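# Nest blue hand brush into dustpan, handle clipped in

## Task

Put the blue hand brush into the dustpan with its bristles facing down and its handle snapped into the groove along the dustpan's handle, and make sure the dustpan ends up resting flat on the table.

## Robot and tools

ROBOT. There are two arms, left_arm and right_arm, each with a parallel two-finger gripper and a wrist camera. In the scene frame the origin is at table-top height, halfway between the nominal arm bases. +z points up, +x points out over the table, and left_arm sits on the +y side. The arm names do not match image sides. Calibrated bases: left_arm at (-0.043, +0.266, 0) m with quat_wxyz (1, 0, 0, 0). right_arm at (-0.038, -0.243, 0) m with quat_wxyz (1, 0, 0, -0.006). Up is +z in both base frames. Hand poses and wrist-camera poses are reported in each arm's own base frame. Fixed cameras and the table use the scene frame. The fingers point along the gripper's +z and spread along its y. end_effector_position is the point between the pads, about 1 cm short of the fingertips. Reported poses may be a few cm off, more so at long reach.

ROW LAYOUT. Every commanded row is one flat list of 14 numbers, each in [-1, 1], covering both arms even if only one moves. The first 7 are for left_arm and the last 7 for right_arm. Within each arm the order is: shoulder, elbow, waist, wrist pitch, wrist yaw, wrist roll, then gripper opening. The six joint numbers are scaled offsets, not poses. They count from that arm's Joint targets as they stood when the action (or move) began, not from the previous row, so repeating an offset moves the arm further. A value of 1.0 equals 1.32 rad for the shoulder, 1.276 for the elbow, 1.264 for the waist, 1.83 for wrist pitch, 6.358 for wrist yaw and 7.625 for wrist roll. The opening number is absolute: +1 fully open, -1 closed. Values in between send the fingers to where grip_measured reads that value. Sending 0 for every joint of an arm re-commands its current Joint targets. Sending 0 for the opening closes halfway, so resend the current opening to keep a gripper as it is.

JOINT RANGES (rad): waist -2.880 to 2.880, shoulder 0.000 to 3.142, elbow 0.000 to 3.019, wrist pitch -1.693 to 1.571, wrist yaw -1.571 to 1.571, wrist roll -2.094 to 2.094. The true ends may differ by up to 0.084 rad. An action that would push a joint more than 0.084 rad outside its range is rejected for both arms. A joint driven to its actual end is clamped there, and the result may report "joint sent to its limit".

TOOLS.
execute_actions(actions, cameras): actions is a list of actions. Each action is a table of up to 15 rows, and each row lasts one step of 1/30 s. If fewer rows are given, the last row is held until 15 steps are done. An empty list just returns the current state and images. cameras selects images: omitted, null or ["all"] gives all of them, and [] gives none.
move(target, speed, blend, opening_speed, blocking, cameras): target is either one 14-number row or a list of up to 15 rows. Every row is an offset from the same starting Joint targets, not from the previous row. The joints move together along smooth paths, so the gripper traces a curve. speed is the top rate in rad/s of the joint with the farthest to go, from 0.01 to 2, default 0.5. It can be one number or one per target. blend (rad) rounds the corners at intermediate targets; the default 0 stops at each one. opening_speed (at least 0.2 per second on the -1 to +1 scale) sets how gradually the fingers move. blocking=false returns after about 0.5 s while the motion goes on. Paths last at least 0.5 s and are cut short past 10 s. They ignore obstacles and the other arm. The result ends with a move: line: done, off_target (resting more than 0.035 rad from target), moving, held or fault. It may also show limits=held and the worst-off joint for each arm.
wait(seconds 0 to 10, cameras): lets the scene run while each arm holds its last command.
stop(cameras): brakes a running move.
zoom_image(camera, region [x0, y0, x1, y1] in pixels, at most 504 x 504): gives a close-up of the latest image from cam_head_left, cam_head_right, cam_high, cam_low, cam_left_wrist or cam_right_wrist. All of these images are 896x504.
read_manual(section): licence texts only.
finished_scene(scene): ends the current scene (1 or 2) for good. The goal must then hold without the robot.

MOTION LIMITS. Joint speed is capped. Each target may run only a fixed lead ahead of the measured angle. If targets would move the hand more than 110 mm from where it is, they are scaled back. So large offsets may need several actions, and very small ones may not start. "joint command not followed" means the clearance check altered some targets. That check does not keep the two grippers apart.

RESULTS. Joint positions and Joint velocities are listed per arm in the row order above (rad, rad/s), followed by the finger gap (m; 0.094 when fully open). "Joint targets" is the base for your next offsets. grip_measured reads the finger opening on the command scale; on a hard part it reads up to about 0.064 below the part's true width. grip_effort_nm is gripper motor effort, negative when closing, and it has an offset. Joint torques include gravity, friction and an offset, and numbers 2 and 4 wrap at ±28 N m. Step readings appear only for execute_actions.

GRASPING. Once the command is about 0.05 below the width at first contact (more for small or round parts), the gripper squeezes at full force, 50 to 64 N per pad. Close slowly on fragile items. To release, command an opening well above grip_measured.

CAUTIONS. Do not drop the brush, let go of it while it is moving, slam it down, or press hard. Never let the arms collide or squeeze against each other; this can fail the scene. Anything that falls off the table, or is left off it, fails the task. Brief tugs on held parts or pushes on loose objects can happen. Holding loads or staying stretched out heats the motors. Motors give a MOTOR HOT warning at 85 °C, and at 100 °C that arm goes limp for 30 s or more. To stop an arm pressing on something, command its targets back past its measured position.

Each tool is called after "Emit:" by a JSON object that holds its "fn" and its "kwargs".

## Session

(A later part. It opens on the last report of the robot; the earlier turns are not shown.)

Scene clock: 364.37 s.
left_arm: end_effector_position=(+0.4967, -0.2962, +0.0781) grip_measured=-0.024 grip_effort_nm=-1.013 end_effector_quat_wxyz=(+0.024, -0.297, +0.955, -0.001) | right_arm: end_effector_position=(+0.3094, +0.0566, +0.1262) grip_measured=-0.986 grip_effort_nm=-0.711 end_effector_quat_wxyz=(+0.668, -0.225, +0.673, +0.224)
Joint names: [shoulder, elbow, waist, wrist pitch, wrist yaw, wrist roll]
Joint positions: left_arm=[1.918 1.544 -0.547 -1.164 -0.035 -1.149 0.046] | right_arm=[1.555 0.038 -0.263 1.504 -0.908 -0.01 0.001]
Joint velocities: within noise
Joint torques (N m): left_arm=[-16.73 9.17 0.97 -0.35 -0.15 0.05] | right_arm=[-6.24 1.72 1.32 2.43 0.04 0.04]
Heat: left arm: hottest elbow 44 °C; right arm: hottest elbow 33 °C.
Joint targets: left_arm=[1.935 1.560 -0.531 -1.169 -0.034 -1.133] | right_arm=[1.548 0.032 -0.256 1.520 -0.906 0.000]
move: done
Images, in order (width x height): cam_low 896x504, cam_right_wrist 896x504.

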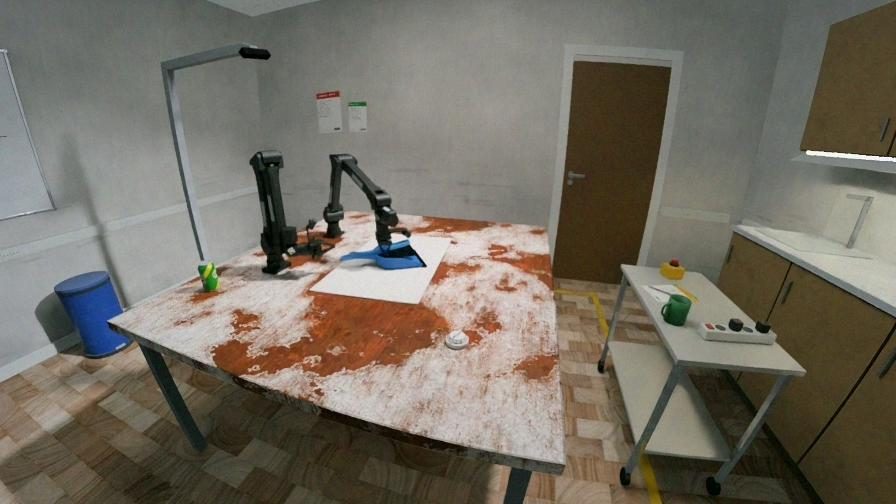

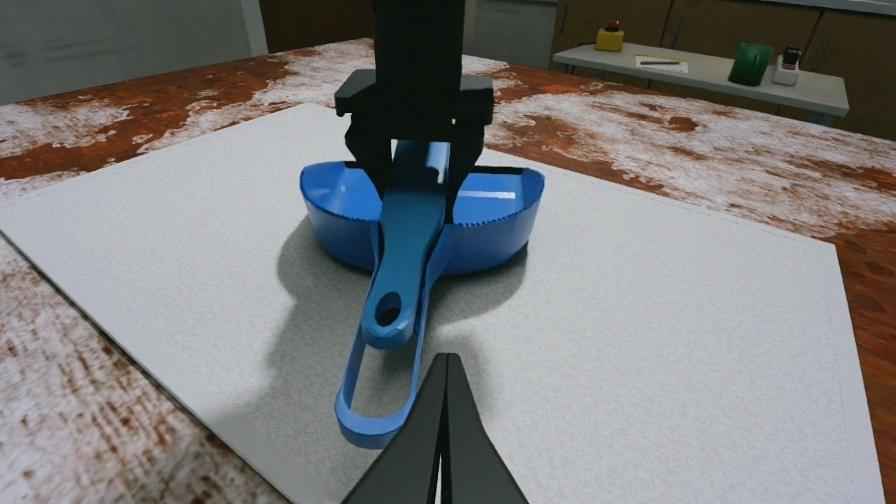

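Emit:
{"fn": "move", "kwargs": {"target": [0.012,-0.023,0.0,0.02,0,0,-0.3,0,0,0,0,0,0,-1], "speed": 0.05, "cameras": ["cam_right_wrist","cam_low"]}}

Emit:
{"fn": "zoom_image", "kwargs": {"camera": "cam_low", "region": [320, 200, 480, 290]}}

Emit:
{"fn": "zoom_image", "kwargs": {"camera": "cam_right_wrist", "region": [330, 200, 480, 450]}}

Scene clock: 375.10 s.
left_arm: end_effector_position=(+0.4945, -0.2959, +0.0683) grip_measured=-0.024 grip_effort_nm=-1.009 end_effector_quat_wxyz=(+0.019, -0.296, +0.955, +0.001) | right_arm: end_effector_position=(+0.3094, +0.0566, +0.1262) grip_measured=-0.986 grip_effort_nm=-0.720 end_effector_quat_wxyz=(+0.668, -0.225, +0.673, +0.224)
Joint names: [shoulder, elbow, waist, wrist pitch, wrist yaw, wrist roll]
Joint positions: left_arm=[1.928 1.532 -0.547 -1.151 -0.03 -1.148 0.046] | right_arm=[1.555 0.038 -0.263 1.504 -0.908 -0.01 0.001]
Joint velocities: within noise
Joint torques (N m): left_arm=[-16.38 7.69 0.97 0.54 -0.37 0.05] | right_arm=[-6.24 1.72 1.32 2.43 0.04 0.04]
Heat: left arm: hottest elbow 44 °C; right arm: hottest elbow 33 °C.
Joint targets: left_arm=[1.951 1.530 -0.531 -1.132 -0.034 -1.133] | right_arm=[1.548 0.032 -0.256 1.520 -0.906 0.000]
move: done
Images, in order (width x height): cam_low 896x504, cam_right_wrist 896x504.

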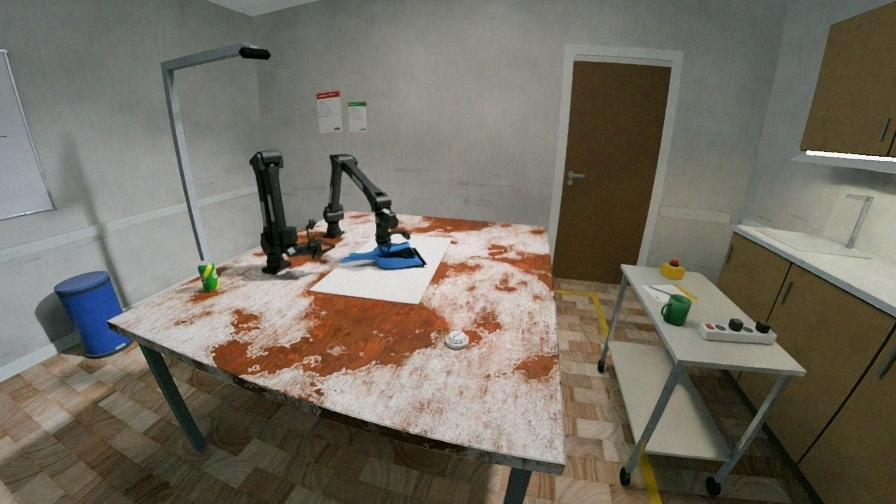

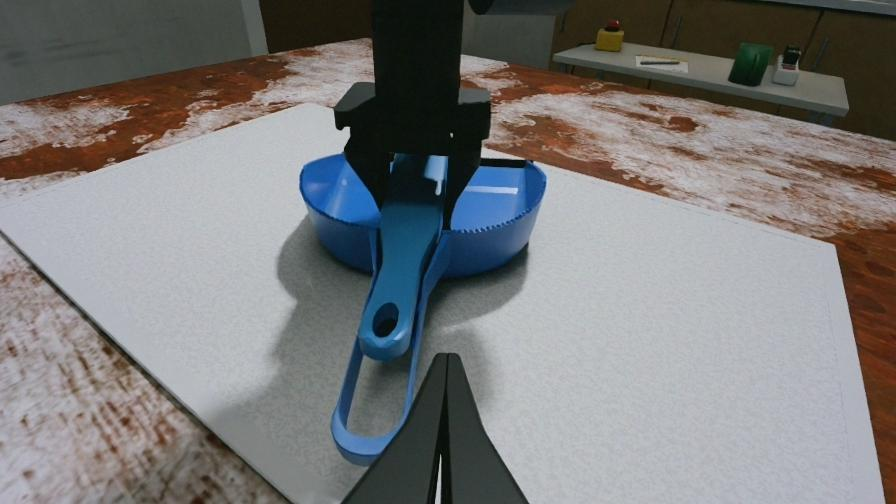

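Scaled by 3.150 from the camera's 896x504 image, which has a finer 1280x720 frame.

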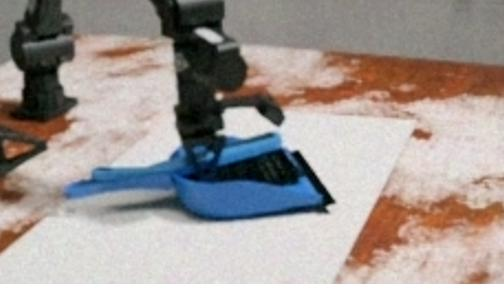

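Scaled by 2.016 from the camera's 896x504 image, which has a finer 1280x720 frame.

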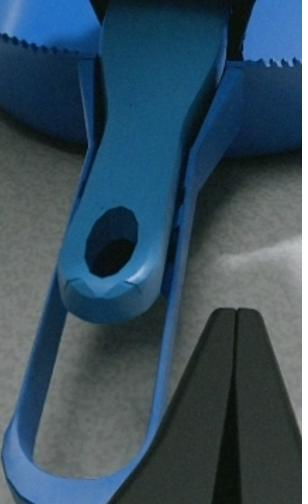

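Emit:
{"fn": "move", "kwargs": {"target": [-0.0045,0.0705,0.0087,-0.0503,0.0066,0.0014,-0.3,0,0,0,0,0,0,-1], "speed": 0.1, "cameras": ["cam_right_wrist","cam_low"]}}

Emit:
{"fn": "zoom_image", "kwargs": {"camera": "cam_right_wrist", "region": [330, 200, 480, 450]}}

Scene clock: 389.17 s.
left_arm: end_effector_position=(+0.4944, -0.2946, +0.0777) grip_measured=-0.024 grip_effort_nm=-1.013 end_effector_quat_wxyz=(-0.004, -0.296, +0.955, +0.000) | right_arm: end_effector_position=(+0.3094, +0.0566, +0.1262) grip_measured=-0.986 grip_effort_nm=-0.720 end_effector_quat_wxyz=(+0.668, -0.225, +0.673, +0.224)
Joint names: [shoulder, elbow, waist, wrist pitch, wrist yaw, wrist roll]
Joint positions: left_arm=[1.935 1.569 -0.535 -1.21 0.005 -1.136 0.046] | right_arm=[1.555 0.038 -0.263 1.504 -0.908 -0.01 0.001]
Joint velocities: within noise
Joint torques (N m): left_arm=[-17.49 11.85 0.73 -0.72 -0.05 0.03] | right_arm=[-6.18 1.7 1.32 2.43 0.04 0.04]
Heat: left arm: hottest elbow 43 °C; right arm: hottest elbow 33 °C.
Joint targets: left_arm=[1.946 1.620 -0.520 -1.225 0.008 -1.122] | right_arm=[1.548 0.032 -0.256 1.520 -0.906 0.000]
move: off_target (left_arm); left_arm: the elbow is farthest, 0.051 rad from its target
Images, in order (width x height): cam_low 896x504, cam_right_wrist 896x504.

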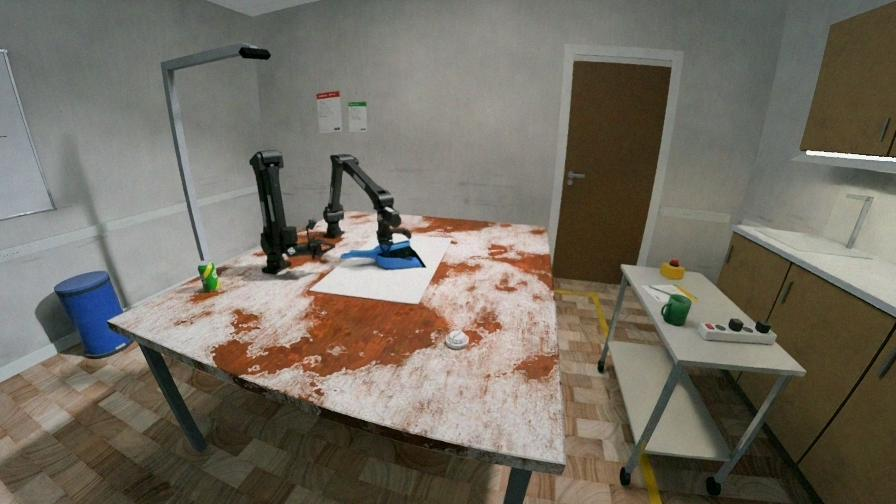

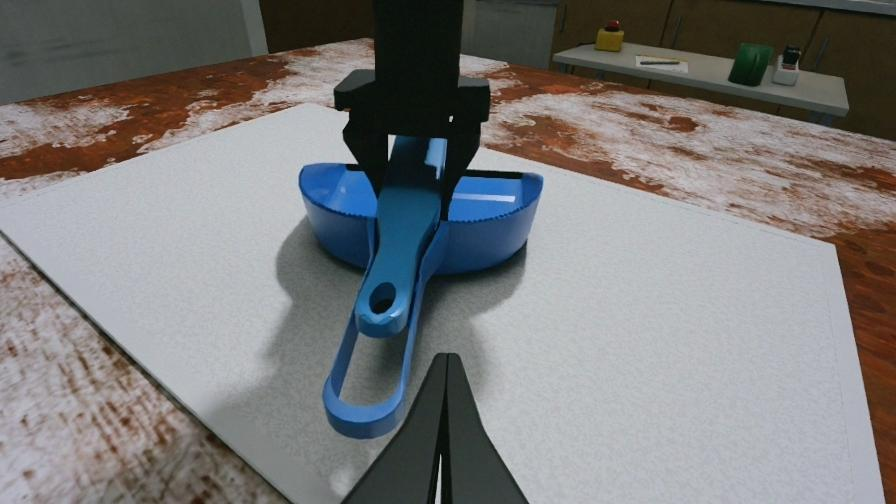

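Scaled by 2.016 from the camera's 896x504 image, which has a finer 1280x720 frame.

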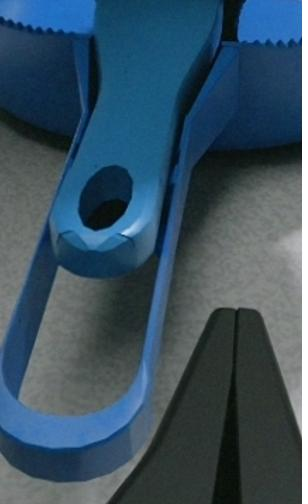

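Emit:
{"fn": "move", "kwargs": {"target": [0.0098,-0.0423,0,0.0273,0,0,-0.3,0,0,0,0,0,0,-1], "speed": 0.05, "cameras": ["cam_right_wrist","cam_low"]}}

Emit:
{"fn": "zoom_image", "kwargs": {"camera": "cam_low", "region": [320, 200, 480, 290]}}

Emit:
{"fn": "zoom_image", "kwargs": {"camera": "cam_right_wrist", "region": [330, 200, 480, 450]}}

Scene clock: 398.43 s.
left_arm: end_effector_position=(+0.4961, -0.2964, +0.0725) grip_measured=-0.024 grip_effort_nm=-1.009 end_effector_quat_wxyz=(-0.002, -0.295, +0.955, -0.004) | right_arm: end_effector_position=(+0.3094, +0.0566, +0.1262) grip_measured=-0.986 grip_effort_nm=-0.720 end_effector_quat_wxyz=(+0.668, -0.225, +0.673, +0.224)
Joint names: [shoulder, elbow, waist, wrist pitch, wrist yaw, wrist roll]
Joint positions: left_arm=[1.941 1.564 -0.535 -1.191 0.009 -1.134 0.046] | right_arm=[1.555 0.038 -0.263 1.504 -0.908 -0.01 0.001]
Joint velocities: within noise
Joint torques (N m): left_arm=[-17.03 8.09 0.91 0.39 -0.18 0.02] | right_arm=[-6.18 1.7 1.32 2.43 0.04 0.04]
Heat: left arm: hottest elbow 43 °C; right arm: hottest elbow 33 °C.
Joint targets: left_arm=[1.958 1.566 -0.520 -1.174 0.008 -1.122] | right_arm=[1.548 0.032 -0.256 1.520 -0.906 0.000]
move: done
Images, in order (width x height): cam_low 896x504, cam_right_wrist 896x504.

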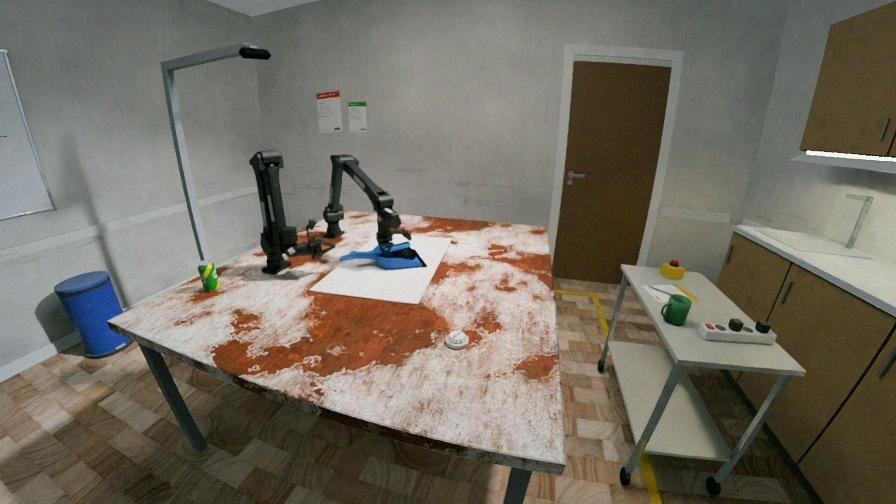

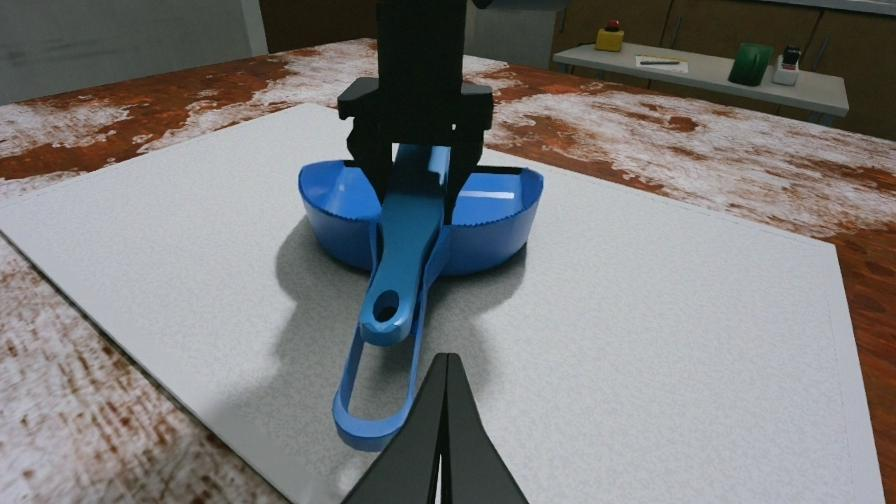

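Scaled by 3.150 from the camera's 896x504 image, which has a finer 1280x720 frame.

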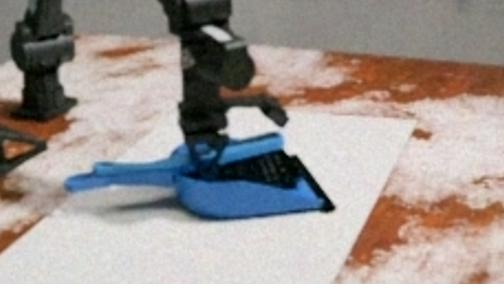

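Scaled by 2.016 from the camera's 896x504 image, which has a finer 1280x720 frame.

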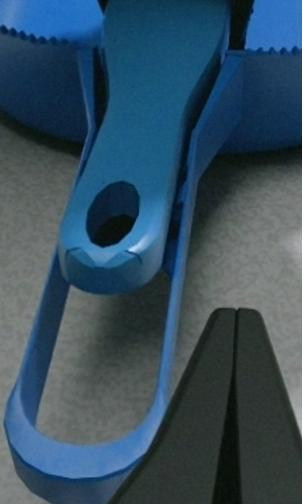

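Emit:
{"fn": "move", "kwargs": {"target": [0,0,0,0,0,0,0.5,0,0,0,0,0,0,-1], "opening_speed": 0.2, "cameras": ["cam_right_wrist","cam_low"]}}

Emit:
{"fn": "zoom_image", "kwargs": {"camera": "cam_low", "region": [320, 200, 480, 290]}}

Emit:
{"fn": "zoom_image", "kwargs": {"camera": "cam_right_wrist", "region": [330, 200, 480, 450]}}

Scene clock: 408.93 s.
left_arm: end_effector_position=(+0.4963, -0.2965, +0.0705) grip_measured=+0.497 grip_effort_nm=0.110 end_effector_quat_wxyz=(-0.003, -0.295, +0.955, -0.003) | right_arm: end_effector_position=(+0.3094, +0.0566, +0.1262) grip_measured=-0.986 grip_effort_nm=-0.716 end_effector_quat_wxyz=(+0.668, -0.225, +0.673, +0.224)
Joint names: [shoulder, elbow, waist, wrist pitch, wrist yaw, wrist roll]
Joint positions: left_arm=[1.944 1.564 -0.535 -1.189 0.009 -1.134 0.07] | right_arm=[1.555 0.038 -0.263 1.504 -0.908 -0.01 0.001]
Joint velocities: within noise
Joint torques (N m): left_arm=[-17.32 8.01 0.97 0.36 -0.18 0.02] | right_arm=[-6.18 1.7 1.32 2.43 0.04 0.04]
Heat: left arm: hottest elbow 42 °C; right arm: hottest elbow 33 °C.
Joint targets: left_arm=[1.958 1.566 -0.520 -1.174 0.008 -1.122] | right_arm=[1.548 0.032 -0.256 1.520 -0.906 0.000]
move: done
Images, in order (width x height): cam_low 896x504, cam_right_wrist 896x504.

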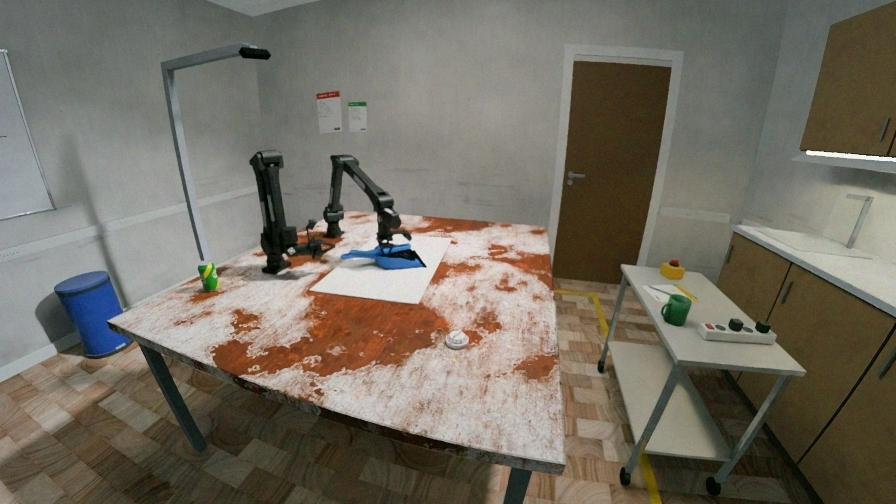

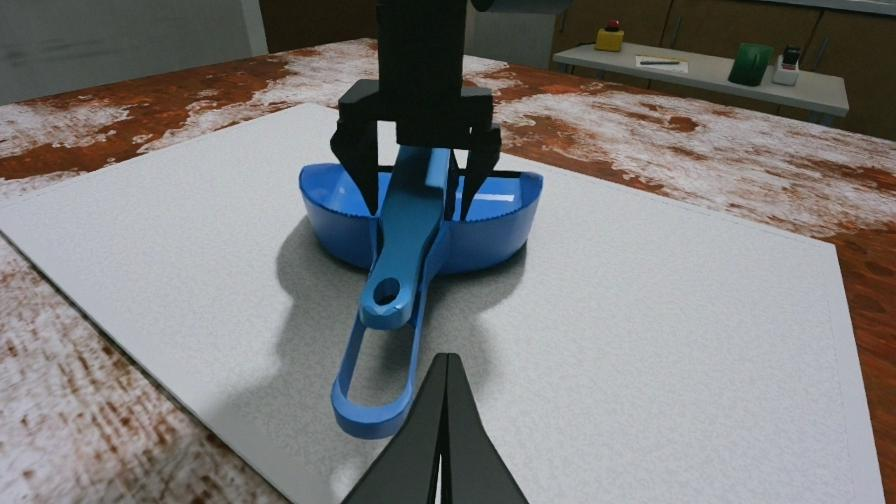

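Scaled by 3.150 from the camera's 896x504 image, which has a finer 1280x720 frame.

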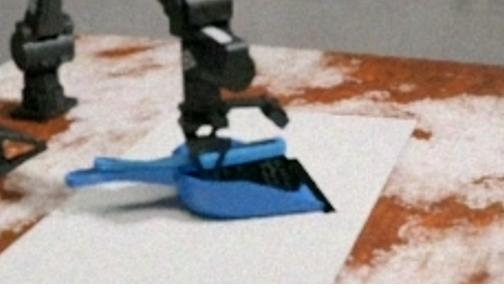

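Scaled by 2.016 from the camera's 896x504 image, which has a finer 1280x720 frame.

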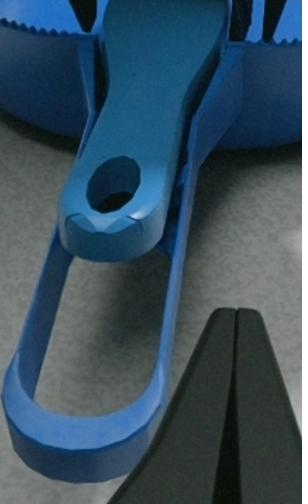

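Emit:
{"fn": "move", "kwargs": {"target": [[-0.0553,0.156,0,-0.13,0,0,0.5,0,0,0,0,0,0,-1],[-0.003,0.16,0.1843,-0.1008,-0.0013,0.0308,-1,-0.15,0.68,0,-0.9945,0.0796,0,-1]], "speed": [0.2,0.6], "cameras": ["cam_left_wrist","cam_low"]}}

Emit:
{"fn": "move", "kwargs": {"target": [0,0,0,0,0,0,-1,0.0985,0.254,0.506,-0.538,0.0629,-0.0336,-1], "speed": 0.5, "cameras": ["cam_left_wrist","cam_right_wrist"]}}

Scene clock: 440.53 s.
left_arm: end_effector_position=(+0.5631, -0.1754, +0.1327) grip_measured=-0.997 grip_effort_nm=-0.085 end_effector_quat_wxyz=(-0.007, -0.296, +0.955, +0.004) | right_arm: end_effector_position=(+0.5039, -0.0661, +0.1645) grip_measured=-0.986 grip_effort_nm=-0.720 end_effector_quat_wxyz=(+0.392, +0.039, +0.909, +0.133)
Joint names: [shoulder, elbow, waist, wrist pitch, wrist yaw, wrist roll]
Joint positions: left_arm=[1.936 1.722 -0.301 -1.373 0.002 -0.902 0] | right_arm=[1.354 0.85 -0.262 -0.29 -0.402 -0.01 0.001]
Joint velocities: within noise
Joint torques (N m): left_arm=[-17.38 12.07 0.62 0.27 -0.27 0.04] | right_arm=[-10.52 14.39 1.26 1.24 -0.15 0.01]
Heat: left arm: hottest elbow 42 °C; right arm: hottest elbow 34 °C.
Joint targets: left_arm=[1.955 1.770 -0.287 -1.359 -0.001 -0.887] | right_arm=[1.350 0.899 -0.256 -0.300 -0.400 0.000]
move: off_target (left_arm, right_arm); target 2's new numbers were sent with left_arm's elbow 0.048 rad from that target; left_arm: the elbow is farthest, 0.048 rad from its target; right_arm: the elbow is farthest, 0.050 rad from its target
Images, in order (width x height): cam_low 896x504, cam_left_wrist 896x504.

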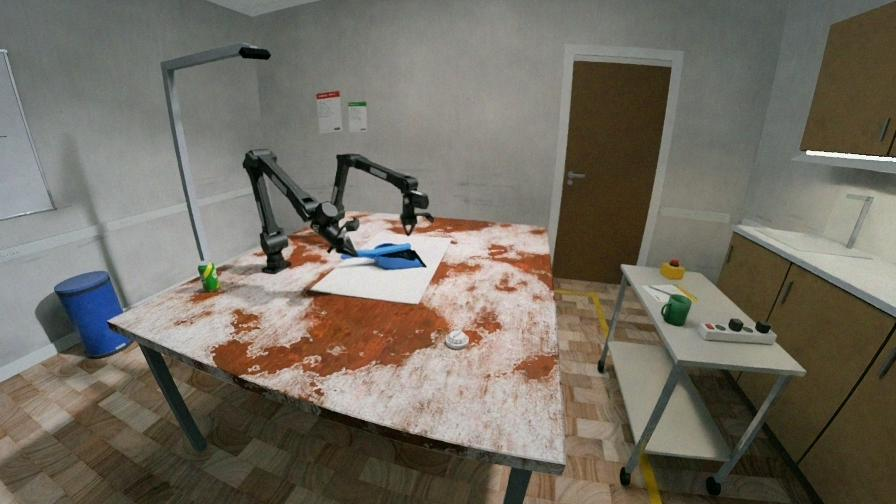

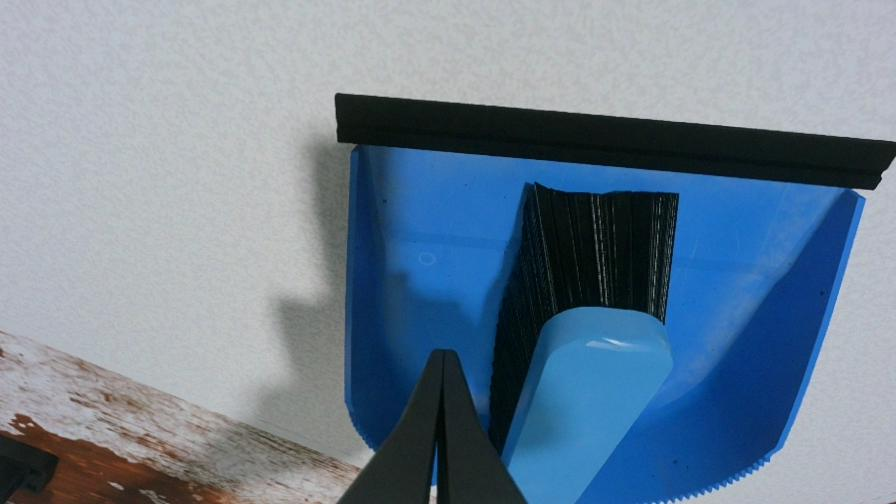

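Scene clock: 443.20 s.
left_arm: end_effector_position=(+0.5631, -0.1754, +0.1327) grip_measured=-0.998 grip_effort_nm=-0.090 end_effector_quat_wxyz=(-0.007, -0.296, +0.955, +0.004) | right_arm: end_effector_position=(+0.3854, +0.1549, +0.1583) grip_measured=-0.987 grip_effort_nm=-0.716 end_effector_quat_wxyz=(+0.002, -0.309, +0.951, +0.001)
Joint names: [shoulder, elbow, waist, wrist pitch, wrist yaw, wrist roll]
Joint positions: left_arm=[1.936 1.722 -0.301 -1.373 0.002 -0.902 0] | right_arm=[1.464 1.171 0.382 -1.275 -0.002 -0.245 0.001]
Joint velocities: within noise
Joint torques (N m): left_arm=[-17.49 12.1 0.73 0.29 -0.26 0.04] | right_arm=[-10.23 14.22 0.5 -0.03 0.04 -0.12]
Heat: left arm: hottest elbow 42 °C; right arm: hottest elbow 35 °C.
Joint targets: left_arm=[1.955 1.770 -0.287 -1.359 -0.001 -0.887] | right_arm=[1.480 1.224 0.384 -1.285 0.000 -0.257]
move: off_target (left_arm, right_arm); left_arm: the elbow is farthest, 0.048 rad from its target; right_arm: the elbow is farthest, 0.052 rad from its target
Images, in order (width x height): cam_left_wrist 896x504, cam_right_wrist 896x504.

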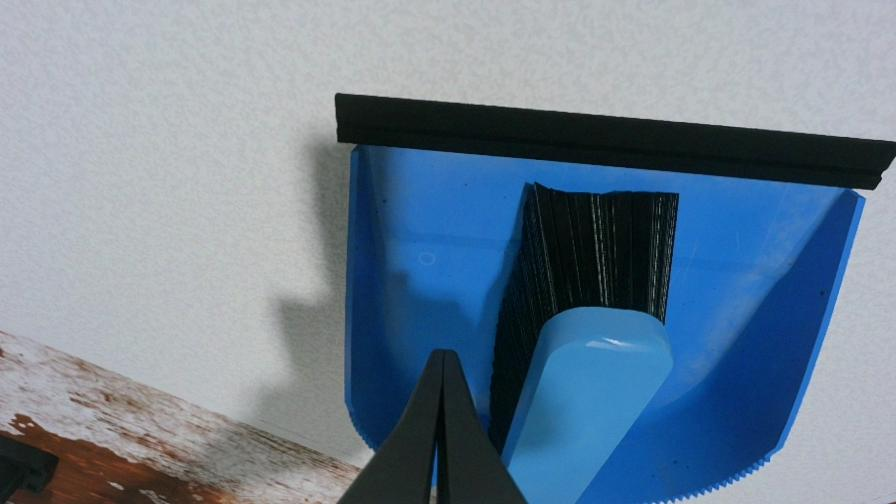

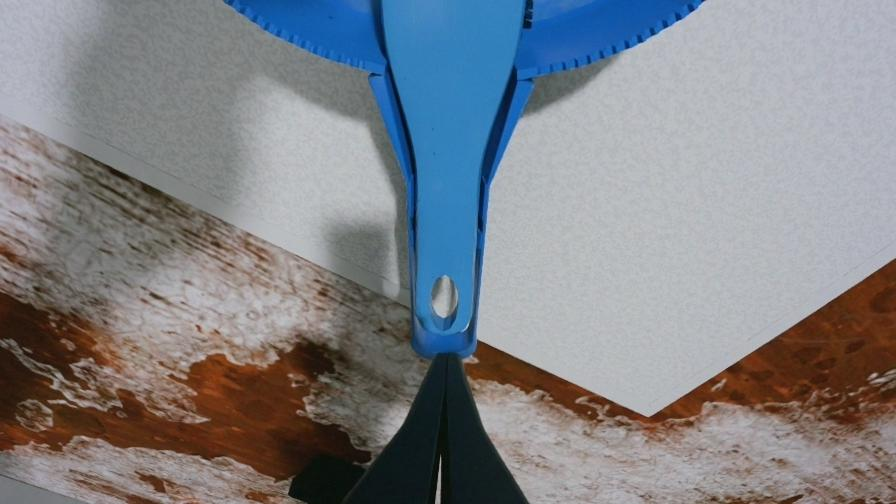

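Emit:
{"fn": "execute_actions", "kwargs": {"actions": []}}

Scene clock: 470.13 s.
left_arm: end_effector_position=(+0.5631, -0.1754, +0.1327) grip_measured=-0.998 grip_effort_nm=-0.095 end_effector_quat_wxyz=(-0.007, -0.296, +0.955, +0.004) | right_arm: end_effector_position=(+0.3853, +0.1549, +0.1583) grip_measured=-0.987 grip_effort_nm=-0.716 end_effector_quat_wxyz=(+0.001, -0.309, +0.951, +0.001)
Joint names: [shoulder, elbow, waist, wrist pitch, wrist yaw, wrist roll]
Joint positions: left_arm=[1.936 1.722 -0.301 -1.373 0.002 -0.902 0] | right_arm=[1.464 1.171 0.382 -1.276 -0.002 -0.246 0.001]
Joint velocities: within noise
Joint torques (N m): left_arm=[-17.49 12.11 0.67 0.28 -0.25 0.05] | right_arm=[-10.23 14.22 0.79 0.03 0.04 -0.16]
Heat: left arm: hottest elbow 44 °C; right arm: hottest elbow 42 °C.
Joint targets: left_arm=[1.955 1.770 -0.287 -1.359 -0.001 -0.887] | right_arm=[1.480 1.224 0.384 -1.285 0.000 -0.257]
Tool commands: left_gripper/opening=-1.0 right_gripper/opening=-1.0

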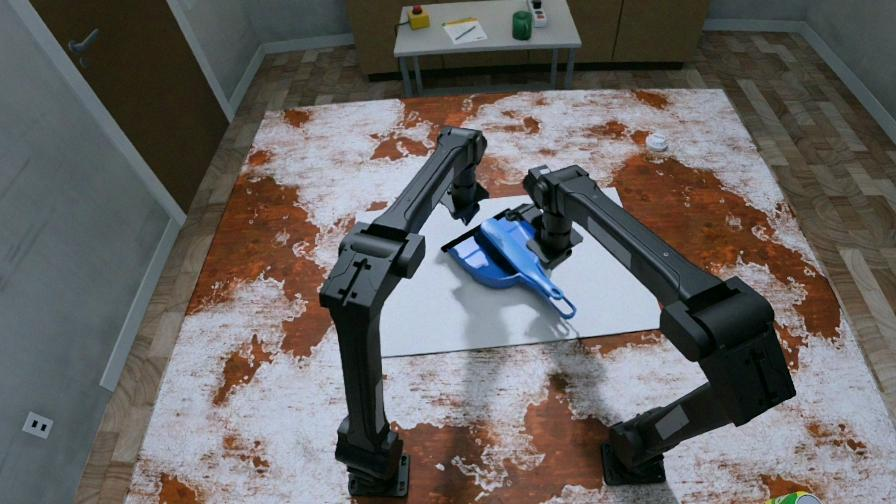

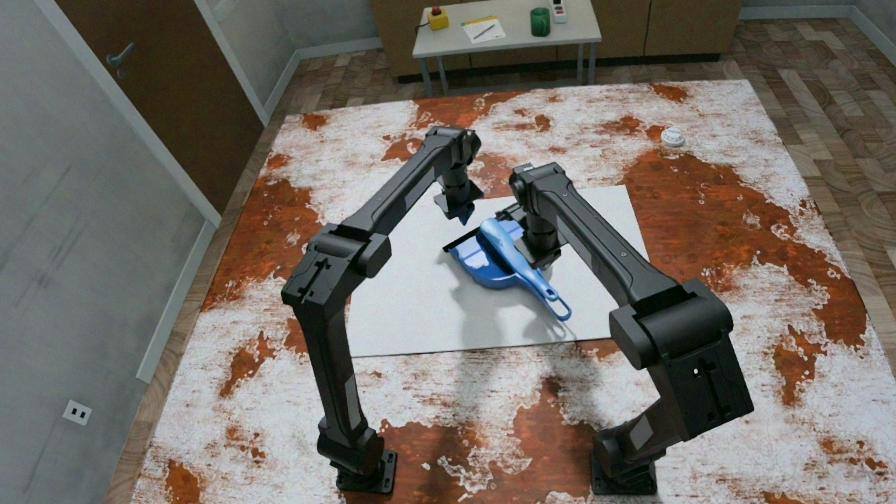

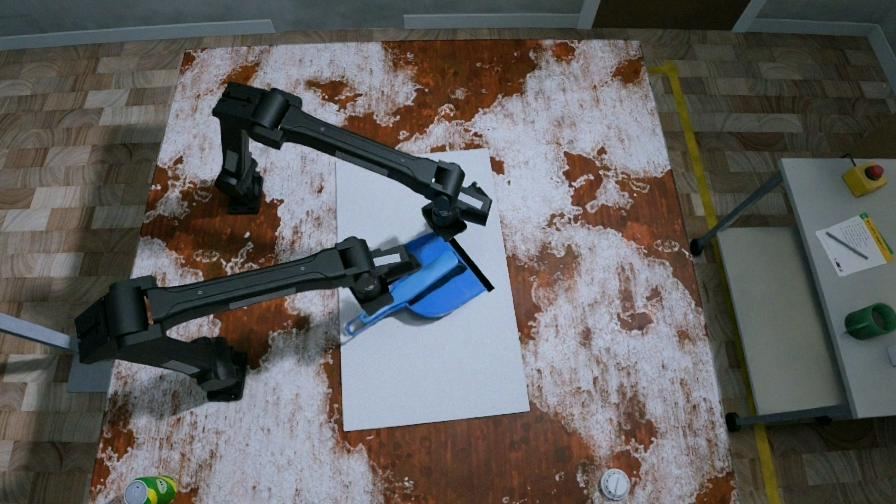

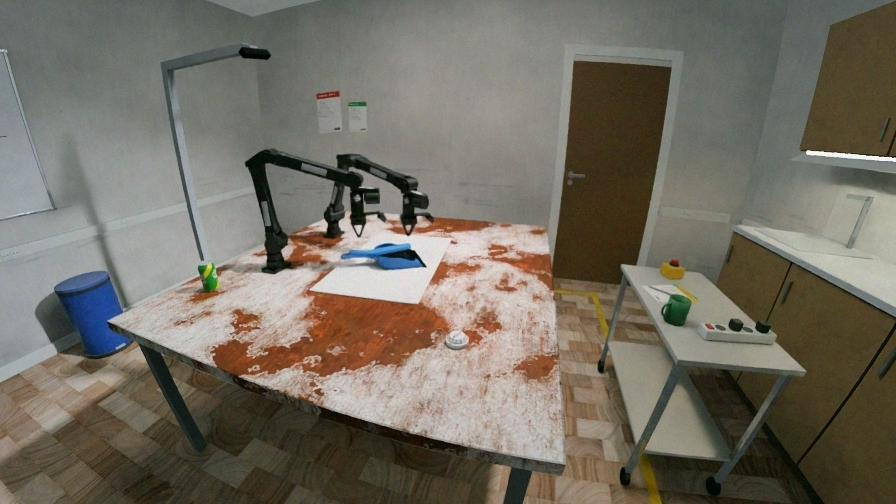

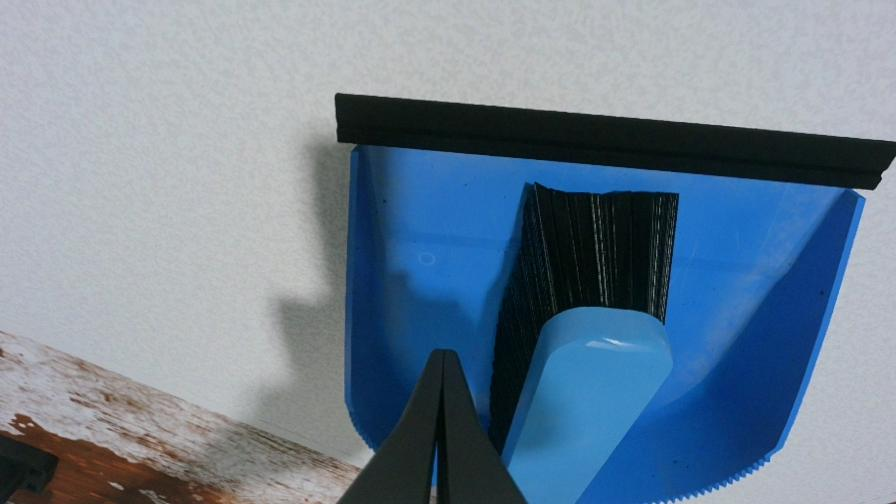

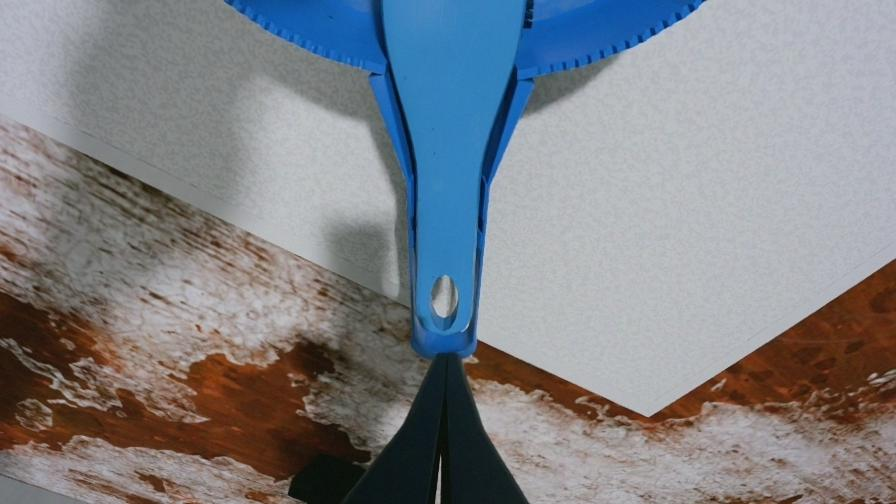

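Emit:
{"fn": "zoom_image", "kwargs": {"camera": "cam_right_wrist", "region": [340, 60, 560, 380]}}

Scaled by 1.575 from the camera's 896x504 image, which has a finer 1280x720 frame.

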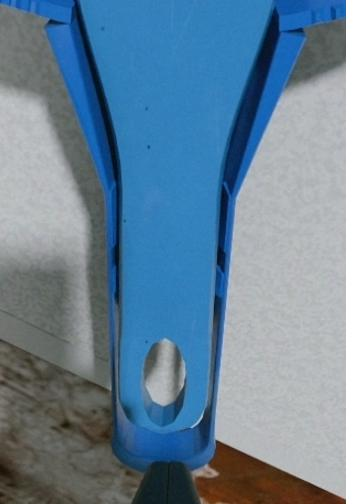

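Emit:
{"fn": "move", "kwargs": {"target": [0.0486,-0.1133,0,0.0994,0,0,-1,0,0,0,0,0,0,-1], "speed": 0.15, "cameras": ["cam_left_wrist"]}}

Scene clock: 486.17 s.
left_arm: end_effector_position=(+0.5697, -0.1774, +0.0578) grip_measured=-0.998 grip_effort_nm=-0.090 end_effector_quat_wxyz=(-0.001, -0.296, +0.955, -0.001) | right_arm: end_effector_position=(+0.3853, +0.1549, +0.1583) grip_measured=-0.987 grip_effort_nm=-0.720 end_effector_quat_wxyz=(+0.001, -0.309, +0.951, +0.001)
Joint names: [shoulder, elbow, waist, wrist pitch, wrist yaw, wrist roll]
Joint positions: left_arm=[2.004 1.623 -0.301 -1.191 0.002 -0.902 0] | right_arm=[1.464 1.171 0.382 -1.276 -0.002 -0.246 0.001]
Joint velocities: within noise
Joint torques (N m): left_arm=[-18.14 8.05 0.62 0.35 -0.25 0.05] | right_arm=[-10.17 14.22 0.79 0.03 0.04 -0.16]
Heat: left arm: hottest elbow 44 °C; right arm: hottest elbow 44 °C.
Joint targets: left_arm=[2.019 1.626 -0.287 -1.177 -0.001 -0.887] | right_arm=[1.480 1.224 0.384 -1.285 0.000 -0.257]
move: off_target (right_arm); right_arm: the elbow is farthest, 0.053 rad from its target
Images, in order (width x height): cam_left_wrist 896x504.

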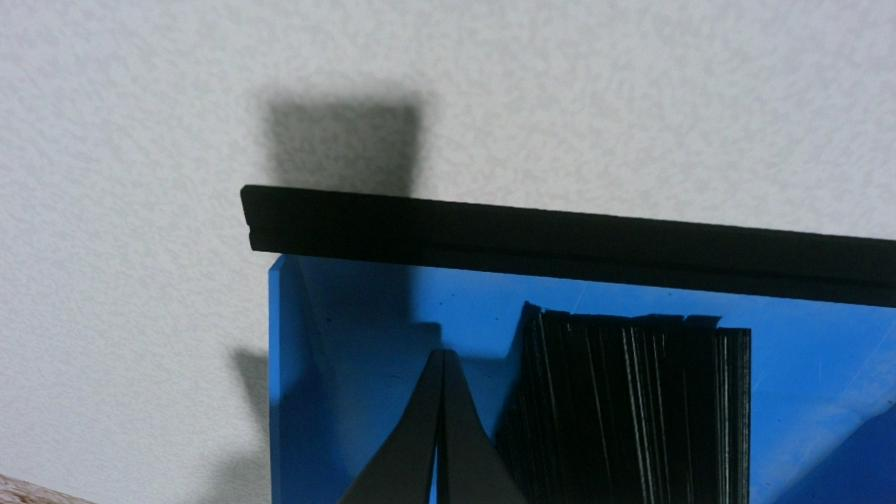

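Emit:
{"fn": "move", "kwargs": {"target": [0.0252,-0.0252,0,0.0352,0,0,-1,0,0,0,0,0,0,-1], "speed": 0.08, "cameras": ["cam_left_wrist"]}}

Emit:
{"fn": "move", "kwargs": {"target": [0.010,-0.0078,0,0.0,0,0,-1,0,0,0,0,0,0,-1], "speed": 0.06, "cameras": ["cam_left_wrist"]}}

Scene clock: 494.07 s.
left_arm: end_effector_position=(+0.5720, -0.1781, +0.0363) grip_measured=-0.998 grip_effort_nm=-0.095 end_effector_quat_wxyz=(+0.003, -0.296, +0.955, -0.003) | right_arm: end_effector_position=(+0.3853, +0.1549, +0.1583) grip_measured=-0.987 grip_effort_nm=-0.711 end_effector_quat_wxyz=(+0.001, -0.309, +0.951, +0.001)
Joint names: [shoulder, elbow, waist, wrist pitch, wrist yaw, wrist roll]
Joint positions: left_arm=[2.026 1.599 -0.301 -1.134 0.002 -0.902 0] | right_arm=[1.464 1.171 0.382 -1.276 -0.002 -0.246 0.001]
Joint velocities: within noise
Joint torques (N m): left_arm=[-17.26 7.35 0.67 0.65 -0.23 0.04] | right_arm=[-10.17 14.22 0.85 0.03 0.04 -0.16]
Heat: left arm: hottest elbow 45 °C; right arm: hottest elbow 46 °C.
Joint targets: left_arm=[2.052 1.594 -0.287 -1.112 0.000 -0.887] | right_arm=[1.480 1.224 0.384 -1.285 0.000 -0.257]
move: off_target (right_arm); right_arm: the elbow is farthest, 0.053 rad from its target
Images, in order (width x height): cam_left_wrist 896x504.

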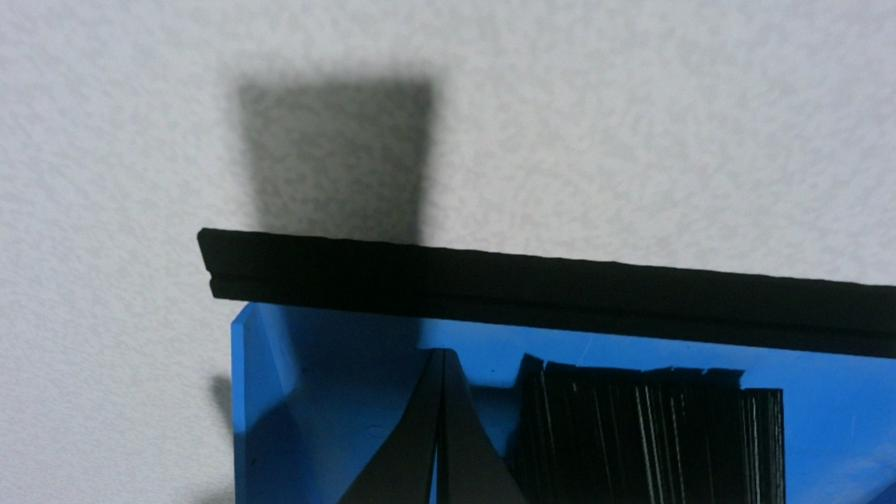

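Scene clock: 494.77 s.
left_arm: end_effector_position=(+0.5715, -0.1780, +0.0353) grip_measured=-0.998 grip_effort_nm=-0.095 end_effector_quat_wxyz=(+0.003, -0.296, +0.955, -0.003) | right_arm: end_effector_position=(+0.3853, +0.1549, +0.1583) grip_measured=-0.987 grip_effort_nm=-0.716 end_effector_quat_wxyz=(+0.001, -0.309, +0.951, +0.001)
Joint names: [shoulder, elbow, waist, wrist pitch, wrist yaw, wrist roll]
Joint positions: left_arm=[2.026 1.596 -0.301 -1.131 0.002 -0.902 0] | right_arm=[1.464 1.171 0.382 -1.276 -0.002 -0.246 0.001]
Joint velocities: within noise
Joint torques (N m): left_arm=[-16.32 6.87 0.62 0.57 -0.25 0.05] | right_arm=[-10.17 14.22 0.85 0.05 0.04 -0.16]
Heat: left arm: hottest elbow 45 °C; right arm: hottest elbow 46 °C.
Joint targets: left_arm=[2.065 1.584 -0.287 -1.113 0.000 -0.887] | right_arm=[1.480 1.224 0.384 -1.285 0.000 -0.257]
move: off_target (left_arm, right_arm); left_arm: the shoulder is farthest, 0.039 rad from its target; right_arm: the elbow is farthest, 0.053 rad from its target
Images, in order (width x height): cam_left_wrist 896x504.

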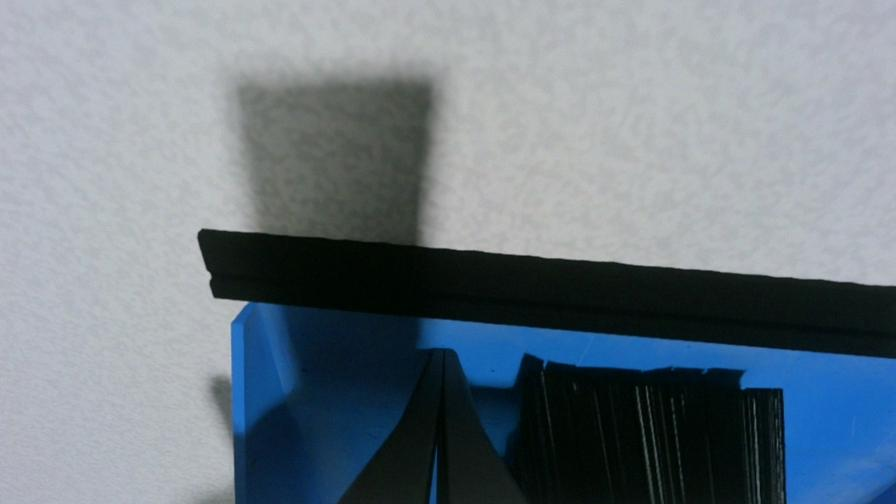

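Emit:
{"fn": "move", "kwargs": {"target": [0.0416,-0.0196,0,0.0,0,0,-1,0,0,0,0,0,0,-1], "speed": 0.06, "cameras": ["cam_left_wrist"]}}

Scene clock: 500.40 s.
left_arm: end_effector_position=(+0.5704, -0.1776, +0.0317) grip_measured=-0.998 grip_effort_nm=-0.090 end_effector_quat_wxyz=(+0.001, -0.296, +0.955, -0.002) | right_arm: end_effector_position=(+0.3853, +0.1549, +0.1583) grip_measured=-0.987 grip_effort_nm=-0.716 end_effector_quat_wxyz=(+0.001, -0.309, +0.951, +0.001)
Joint names: [shoulder, elbow, waist, wrist pitch, wrist yaw, wrist roll]
Joint positions: left_arm=[2.031 1.592 -0.301 -1.129 0.002 -0.902 0] | right_arm=[1.464 1.171 0.382 -1.276 -0.002 -0.246 0.001]
Joint velocities: within noise
Joint torques (N m): left_arm=[-12.4 5.09 0.5 0.5 -0.23 0.03] | right_arm=[-10.17 14.22 0.79 0.03 0.04 -0.16]
Heat: left arm: hottest elbow 44 °C; right arm: hottest elbow 47 °C.
Joint targets: left_arm=[2.120 1.559 -0.287 -1.112 -0.001 -0.887] | right_arm=[1.480 1.224 0.384 -1.285 0.000 -0.256]
move: off_target (left_arm, right_arm); left_arm: the shoulder is farthest, 0.089 rad from its target; right_arm: the elbow is farthest, 0.053 rad from its target
Images, in order (width x height): cam_left_wrist 896x504.

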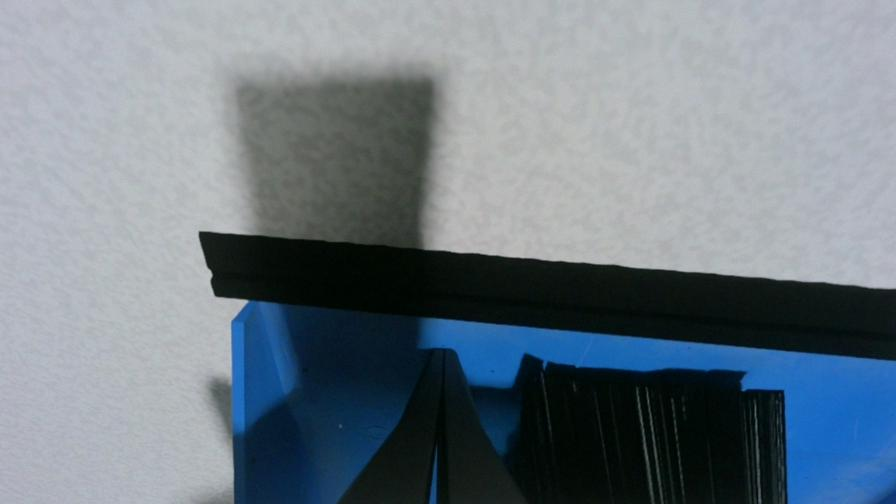

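Emit:
{"fn": "move", "kwargs": {"target": [0,0,0,0,0,0,-1,0.0379,-0.1105,0,0.0891,0,0,-1], "speed": 0.08, "cameras": ["cam_right_wrist"]}}

Scene clock: 511.63 s.
left_arm: end_effector_position=(+0.5704, -0.1775, +0.0314) grip_measured=-0.998 grip_effort_nm=-0.090 end_effector_quat_wxyz=(+0.001, -0.296, +0.955, -0.002) | right_arm: end_effector_position=(+0.3890, +0.1564, +0.1088) grip_measured=-0.987 grip_effort_nm=-0.716 end_effector_quat_wxyz=(+0.006, -0.309, +0.951, +0.001)
Joint names: [shoulder, elbow, waist, wrist pitch, wrist yaw, wrist roll]
Joint positions: left_arm=[2.031 1.592 -0.301 -1.129 0.002 -0.902 0] | right_arm=[1.515 1.089 0.382 -1.133 -0.002 -0.246 0.001]
Joint velocities: within noise
Joint torques (N m): left_arm=[-12.16 5.12 0.56 0.4 -0.25 0.03] | right_arm=[-10.64 8.88 0.79 0.81 0.04 -0.16]
Heat: left arm: hottest elbow 43 °C; right arm: hottest elbow 48 °C.
Joint targets: left_arm=[2.120 1.559 -0.287 -1.112 -0.001 -0.887] | right_arm=[1.530 1.083 0.384 -1.122 0.000 -0.256]
move: off_target (left_arm); left_arm: the shoulder is farthest, 0.089 rad from its target
Images, in order (width x height): cam_right_wrist 896x504.

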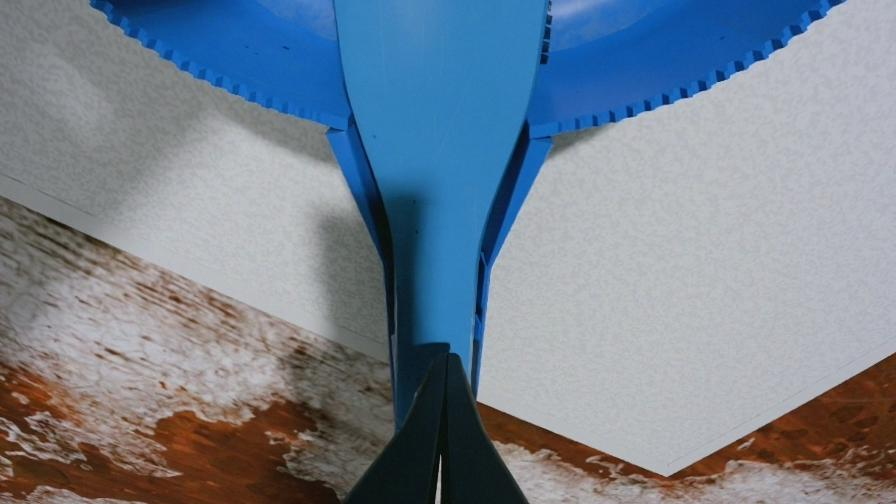

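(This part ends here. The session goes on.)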